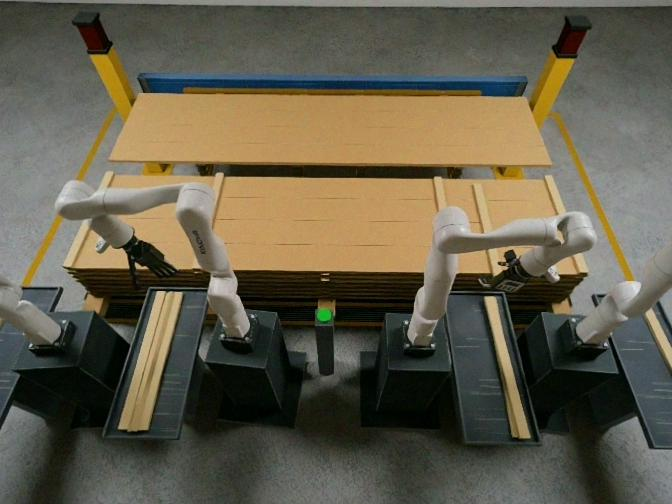

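Call:
move(arm3={"target":[0.45,-0.28,0.84,0,0,0.8988,-0.4384],"speed":0.3})

Call:
move(arm3={"target":[0.8094,-0.0373,0.76,0.3130,-0.6416,0.6294,-0.3070],"speed":0.3}, cameras=["arm3_cam_wrist","cam_over","cam_end"])

Call:
zoom_image(camera="arm3_cam_wrist", region=[380, 0, 620, 240])

Call:
zoom_image(camera="cam_over", region=[410, 160, 610, 300])

Scene clock: 738.30 s.
Joint torques (N m): arm1=[-0.17 -6.79 -0.01 -7.66 0.03 0.76 0.41] | arm2=[0.43 -6.66 -0.17 -6.28 0.15 0.79 -0.31] | arm3=[0.89 -19.12 -1.89 -5.07 -0.24 1.86 -0.5] | arm4=[-2.27 -6.45 0.52 -8.36 0.26 1.01 0]
Motor temperatures (°C): arm1=[29 36 25 31 37 34 33] | arm2=[30 27 22 28 29 36 38] | arm3=[31 32 24 30 33 30 34] | arm4=[26 35 24 30 36 37 39]
Flange force (N): arm1=[-0.7 1.4 1.0] | arm2=[-1.9 -0.8 -4.1] | arm3=[1.0 -4.3 2.8] | arm4=[0.5 -1.9 4.6]
move: arm3 done
Joint velocities: within noise
arm1, arm2, arm4: as last shown
arm3.joint_positions: joint1_rad=+0.317 joint2_rad=+1.011 joint3_rad=-0.644 joint4_rad=+1.216 joint5_rad=+0.292 joint6_rad=+1.962 joint7_rad=-3.479 hand_little=+0.100 hand_ring=+0.100 hand_middle=+0.100 hand_index=+0.100 hand_thumb_turn=-1.000 hand_thumb_bend=+0.720 hand_force_limit=+0.300 hand_speed=-0.600
arm3.joint_status: not commanded
arm3.hand_stopped_by: target,target,target,target,target,target
arm3.little_load_n: 0.0
arm3.ring_load_n: 0.0
arm3.middle_load_n: 0.0
arm3.index_load_n: 0.0
arm3.thumb_bend_load_n: 0.0
arm3.thumb_turn_load_n: 0.0
arm3.hand: x=+0.4500 y=-0.2800 z=+0.8400 quat_wxyz=(+0.000, +0.000, -0.899, +0.438)
arm3.hand_target: x=+0.4500 y=-0.2800 z=+0.8400 quat_wxyz=(+0.000, +0.000, -0.899, +0.438)
arm3.hand_status: done (0.000 m and 0.0 deg from the pose sent, 0.470 m and 55.4 deg at the start; pose on its path clipped on 30 of 80 steps)
pictures: none

Scene clock: 741.63 s.
Joint torques (N m): arm1=[-0.18 -6.83 -0.02 -7.69 0.08 0.73 0.44] | arm2=[0.4 -6.63 -0.18 -6.3 0.14 0.76 -0.31] | arm3=[0.88 -23.31 -0.58 -7.14 1.89 0.87 -0.47] | arm4=[-2.47 -6.5 0.48 -8.36 0.28 1.03 -0.02]
Motor temperatures (°C): arm1=[29 36 25 31 37 34 33] | arm2=[30 27 22 28 29 36 38] | arm3=[31 32 24 30 33 30 34] | arm4=[26 34 24 30 36 37 39]
Flange force (N): arm1=[-0.7 1.6 1.0] | arm2=[-1.7 -0.8 -4.1] | arm3=[3.6 -1.2 -3.8] | arm4=[0.4 -2.3 4.7]
move: arm3 done
Joint velocities: within noise
arm1.joint_positions: joint1_rad=-1.499 joint2_rad=-0.050 joint3_rad=+0.000 joint4_rad=+1.600 joint5_rad=+0.000 joint6_rad=+1.940 joint7_rad=-1.570 hand_little=+0.400 hand_ring=+0.400 hand_middle=+0.400 hand_index=+0.400 hand_thumb_turn=-1.000 hand_thumb_bend=+1.000 hand_force_limit=+0.300 hand_speed=-0.700
arm1.joint_status: not commanded
arm1.hand_stopped_by: target,target,target,target,target,target
arm1.little_load_n: 0.0
arm1.ring_load_n: 0.0
arm1.middle_load_n: 0.0
arm1.index_load_n: 0.0
arm1.thumb_bend_load_n: 0.0
arm1.thumb_turn_load_n: 0.0
arm1.hand: x=-1.3132 y=-0.7015 z=+1.1059 quat_wxyz=(+0.005, +0.985, +0.002, +0.172)
arm1.hand_target: x=-1.3132 y=-0.7015 z=+1.1059 quat_wxyz=(+0.005, +0.985, +0.002, +0.172)
arm1.hand_status: not commanded
arm2, arm4: as last shown
arm2.index_load_n: 0.5
arm3.joint_positions: joint1_rad=+0.535 joint2_rad=+1.167 joint3_rad=-0.546 joint4_rad=+1.112 joint5_rad=+1.562 joint6_rad=+1.247 joint7_rad=-2.032 hand_little=+0.100 hand_ring=+0.100 hand_middle=+0.100 hand_index=+0.100 hand_thumb_turn=-1.000 hand_thumb_bend=+0.720 hand_force_limit=+0.300 hand_speed=-0.600
arm3.joint_status: not commanded
arm3.hand_stopped_by: target,target,target,target,target,target
arm3.little_load_n: 0.0
arm3.ring_load_n: 0.0
arm3.middle_load_n: 0.0
arm3.index_load_n: 0.0
arm3.thumb_bend_load_n: 0.0
arm3.thumb_turn_load_n: 0.0
arm3.hand: x=+0.8094 y=-0.0373 z=+0.7600 quat_wxyz=(-0.313, +0.642, -0.629, +0.307)
arm3.hand_target: x=+0.8094 y=-0.0373 z=+0.7600 quat_wxyz=(-0.313, +0.642, -0.629, +0.307)
arm3.hand_status: done (0.000 m and 0.0 deg from the pose sent, 0.441 m and 91.1 deg at the start)
pictures: arm3_cam_wrist, cam_end, cam_over
arm3_cam_wrist: T_world_to_cam=[[-0.56822, -0.29998, -0.76625, 1.03407], [-0.58477, 0.80234, 0.11954, 0.41054], [0.57894, 0.516, -0.63133, 0.14517]] pos_world=[0.74361, -0.09411, 0.83493]

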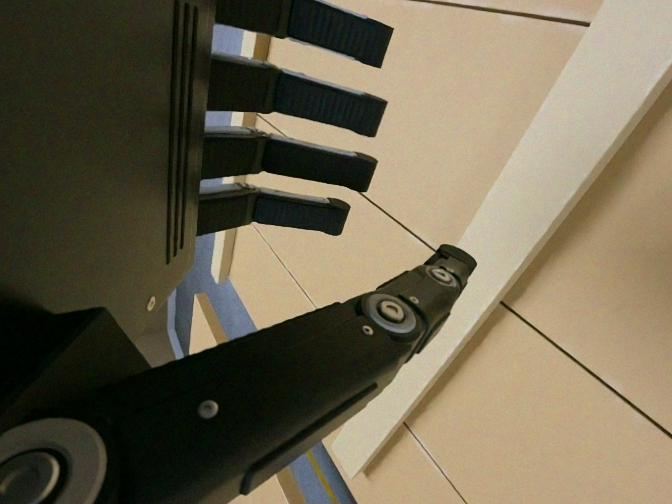

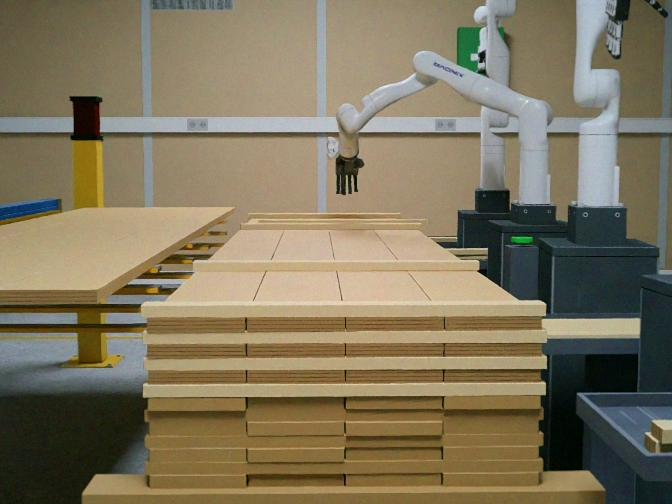

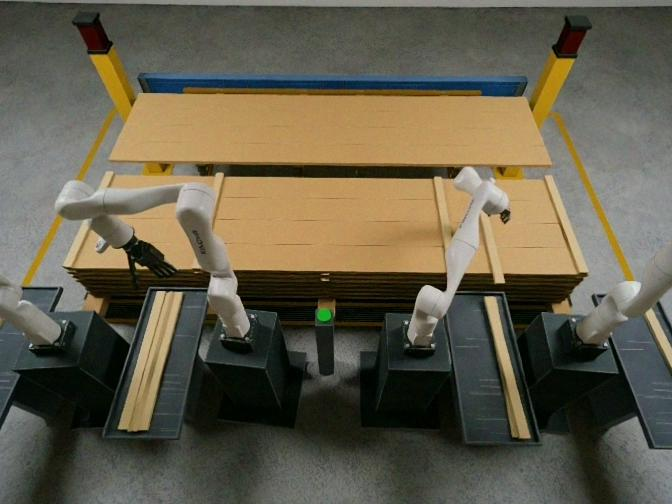

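Scaled by 2.100 from the camera's image (finer frame: 960x720).

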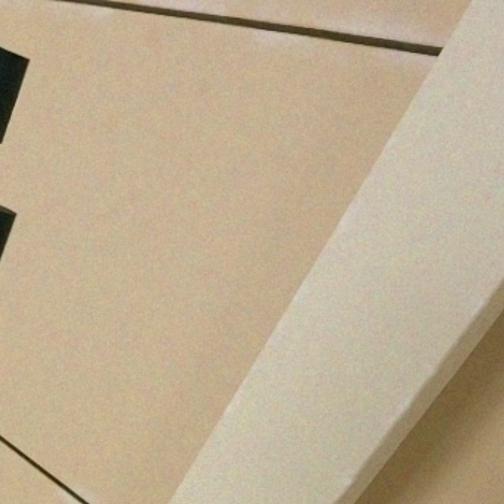

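Scaled by 2.520 from the camera's image (finer frame: 960x720).

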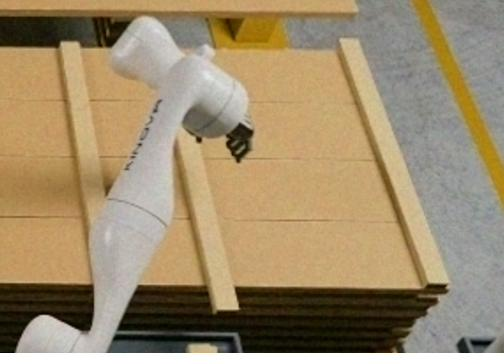

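Call:
zoom_image(camera="cam_end", region=[220, 190, 460, 290])

Call:
zoom_image(camera="cam_over", region=[460, 240, 540, 300])

Scaled by 2.100 from the camera's image (finer frame: 960x720).

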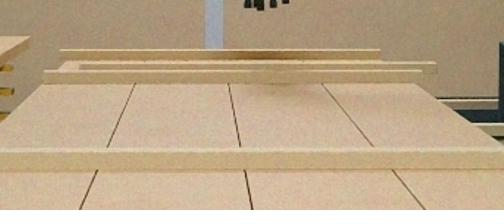

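Scaled by 6.300 from the camera's image (finer frame: 960x720).

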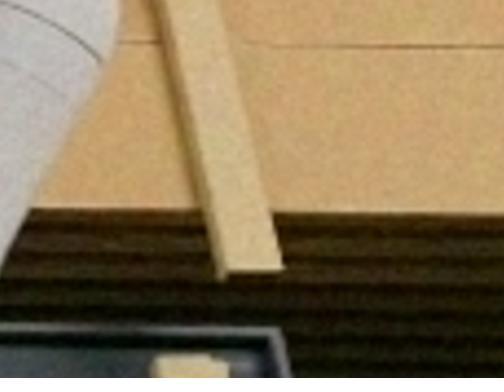

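Call:
move(arm3={"target":[0.8087,-0.0440,0.668,0.3130,-0.6416,0.6294,-0.3070],"speed":0.1})

Call:
move(arm3={"target":[0.8087,-0.0440,0.659,0.3130,-0.6416,0.6294,-0.3070],"speed":0.03})

Call:
move(arm3={"target":[0.8087,-0.0440,0.656,0.3130,-0.6416,0.6294,-0.3070],"speed":0.03}, cameras=["arm3_cam_wrist"])

Scene clock: 744.80 s.
Joint torques (N m): arm1=[-0.15 -6.8 -0.01 -7.65 0.07 0.73 0.42] | arm2=[0.39 -6.68 -0.15 -6.29 0.13 0.78 -0.32] | arm3=[0.88 -23.62 -0.45 -6.46 1.74 1.11 -0.47] | arm4=[-2.35 -6.51 0.52 -8.41 0.27 1.01 -0.05]
Motor temperatures (°C): arm1=[29 36 25 31 37 34 33] | arm2=[30 27 22 28 29 36 38] | arm3=[31 32 24 30 33 30 34] | arm4=[26 34 24 30 36 37 39]
Flange force (N): arm1=[-0.7 1.5 0.9] | arm2=[-1.9 -0.9 -4.1] | arm3=[2.6 -1.8 -3.9] | arm4=[0.4 -2.1 4.8]
move: arm3 done
Joint velocities: within noise
arm1, arm2, arm4: as last shown
arm2.index_load_n: 0.0
arm3.joint_positions: joint1_rad=+0.520 joint2_rad=+1.309 joint3_rad=-0.503 joint4_rad=+1.110 joint5_rad=+1.646 joint6_rad=+1.190 joint7_rad=-2.171 hand_little=+0.100 hand_ring=+0.100 hand_middle=+0.100 hand_index=+0.100 hand_thumb_turn=-1.000 hand_thumb_bend=+0.720 hand_force_limit=+0.300 hand_speed=-0.600
arm3.joint_status: not commanded
arm3.hand_stopped_by: target,target,target,target,target,target
arm3.little_load_n: 0.0
arm3.ring_load_n: 0.0
arm3.middle_load_n: 0.0
arm3.index_load_n: 0.0
arm3.thumb_bend_load_n: 0.0
arm3.thumb_turn_load_n: 0.0
arm3.hand: x=+0.8087 y=-0.0440 z=+0.6680 quat_wxyz=(-0.313, +0.642, -0.629, +0.307)
arm3.hand_target: x=+0.8087 y=-0.0440 z=+0.6680 quat_wxyz=(-0.313, +0.642, -0.629, +0.307)
arm3.hand_status: done (0.000 m and 0.0 deg from the pose sent, 0.092 m and 0.0 deg at the start)
arm4.ring_load_n: 0.5
pictures: none

Scene clock: 745.77 s.
Joint torques (N m): arm1=[-0.18 -6.82 0.05 -7.68 0.07 0.73 0.44] | arm2=[0.41 -6.64 -0.19 -6.3 0.14 0.78 -0.31] | arm3=[0.88 -23.61 -0.35 -6.44 1.74 1.12 -0.51] | arm4=[-2.43 -6.47 0.52 -8.37 0.28 0.98 -0.06]
Motor temperatures (°C): arm1=[29 36 25 31 37 34 33] | arm2=[30 27 22 28 29 36 38] | arm3=[31 32 24 30 33 30 34] | arm4=[26 34 24 30 36 37 39]
Flange force (N): arm1=[-0.7 1.7 1.0] | arm2=[-1.8 -0.8 -4.1] | arm3=[2.6 -1.9 -4.1] | arm4=[0.5 -2.3 4.6]
move: arm3 done
Joint velocities: within noise
arm1, arm2, arm4: as last shown
arm2.thumb_turn_load_n: 0.5
arm3.joint_positions: joint1_rad=+0.518 joint2_rad=+1.326 joint3_rad=-0.499 joint4_rad=+1.103 joint5_rad=+1.653 joint6_rad=+1.186 joint7_rad=-2.180 hand_little=+0.100 hand_ring=+0.100 hand_middle=+0.100 hand_index=+0.100 hand_thumb_turn=-1.000 hand_thumb_bend=+0.720 hand_force_limit=+0.300 hand_speed=-0.600
arm3.joint_status: not commanded
arm3.hand_stopped_by: target,target,target,target,target,target
arm3.little_load_n: 0.0
arm3.ring_load_n: 0.0
arm3.middle_load_n: 0.0
arm3.index_load_n: 0.0
arm3.thumb_bend_load_n: 0.0
arm3.thumb_turn_load_n: 0.0
arm3.hand: x=+0.8087 y=-0.0440 z=+0.6590 quat_wxyz=(-0.313, +0.642, -0.629, +0.307)
arm3.hand_target: x=+0.8087 y=-0.0440 z=+0.6590 quat_wxyz=(-0.313, +0.642, -0.629, +0.307)
arm3.hand_status: done (0.000 m and 0.0 deg from the pose sent, 0.009 m and 0.0 deg at the start)
arm4.ring_load_n: 0.0
pictures: none

Scene clock: 746.73 s.
Joint torques (N m): arm1=[-0.16 -6.78 0.05 -7.74 0.05 0.74 0.44] | arm2=[0.43 -6.67 -0.14 -6.28 0.12 0.77 -0.3] | arm3=[0.85 -23.65 -0.34 -6.43 1.7 1.09 -0.46] | arm4=[-2.43 -6.55 0.45 -8.29 0.26 1 -0.04]
Motor temperatures (°C): arm1=[29 36 25 31 37 34 33] | arm2=[30 27 22 28 29 36 38] | arm3=[31 32 24 30 33 30 34] | arm4=[26 34 24 30 36 37 39]
Flange force (N): arm1=[-0.6 1.7 1.3] | arm2=[-1.9 -0.7 -4.2] | arm3=[2.8 -1.8 -4.1] | arm4=[0.2 -2.4 4.3]
move: arm3 done
Joint velocities: within noise
arm1, arm2, arm4: as last shown
arm2.thumb_turn_load_n: 0.0
arm3.joint_positions: joint1_rad=+0.517 joint2_rad=+1.331 joint3_rad=-0.497 joint4_rad=+1.100 joint5_rad=+1.655 joint6_rad=+1.184 joint7_rad=-2.183 hand_little=+0.100 hand_ring=+0.100 hand_middle=+0.100 hand_index=+0.100 hand_thumb_turn=-1.000 hand_thumb_bend=+0.720 hand_force_limit=+0.300 hand_speed=-0.600
arm3.joint_status: not commanded
arm3.hand_stopped_by: target,target,target,target,target,target
arm3.little_load_n: 0.0
arm3.ring_load_n: 0.0
arm3.middle_load_n: 0.0
arm3.index_load_n: 0.5
arm3.thumb_bend_load_n: -0.5
arm3.thumb_turn_load_n: 0.0
arm3.hand: x=+0.8087 y=-0.0440 z=+0.6560 quat_wxyz=(-0.313, +0.642, -0.629, +0.307)
arm3.hand_target: x=+0.8087 y=-0.0440 z=+0.6560 quat_wxyz=(-0.313, +0.642, -0.629, +0.307)
arm3.hand_status: done (0.000 m and 0.0 deg from the pose sent, 0.003 m and 0.0 deg at the start)
arm4.middle_load_n: 0.5
arm3_cam_wrist: T_world_to_cam=[[-0.56826, -0.29993, -0.76624, 0.95199], [-0.58474, 0.80236, 0.11958, 0.42788], [0.57894, 0.516, -0.63133, 0.08338]] pos_world=[0.74291, -0.10081, 0.73093]

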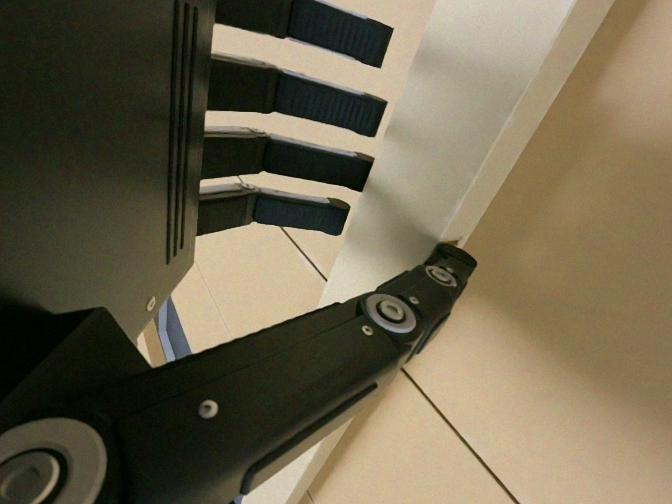

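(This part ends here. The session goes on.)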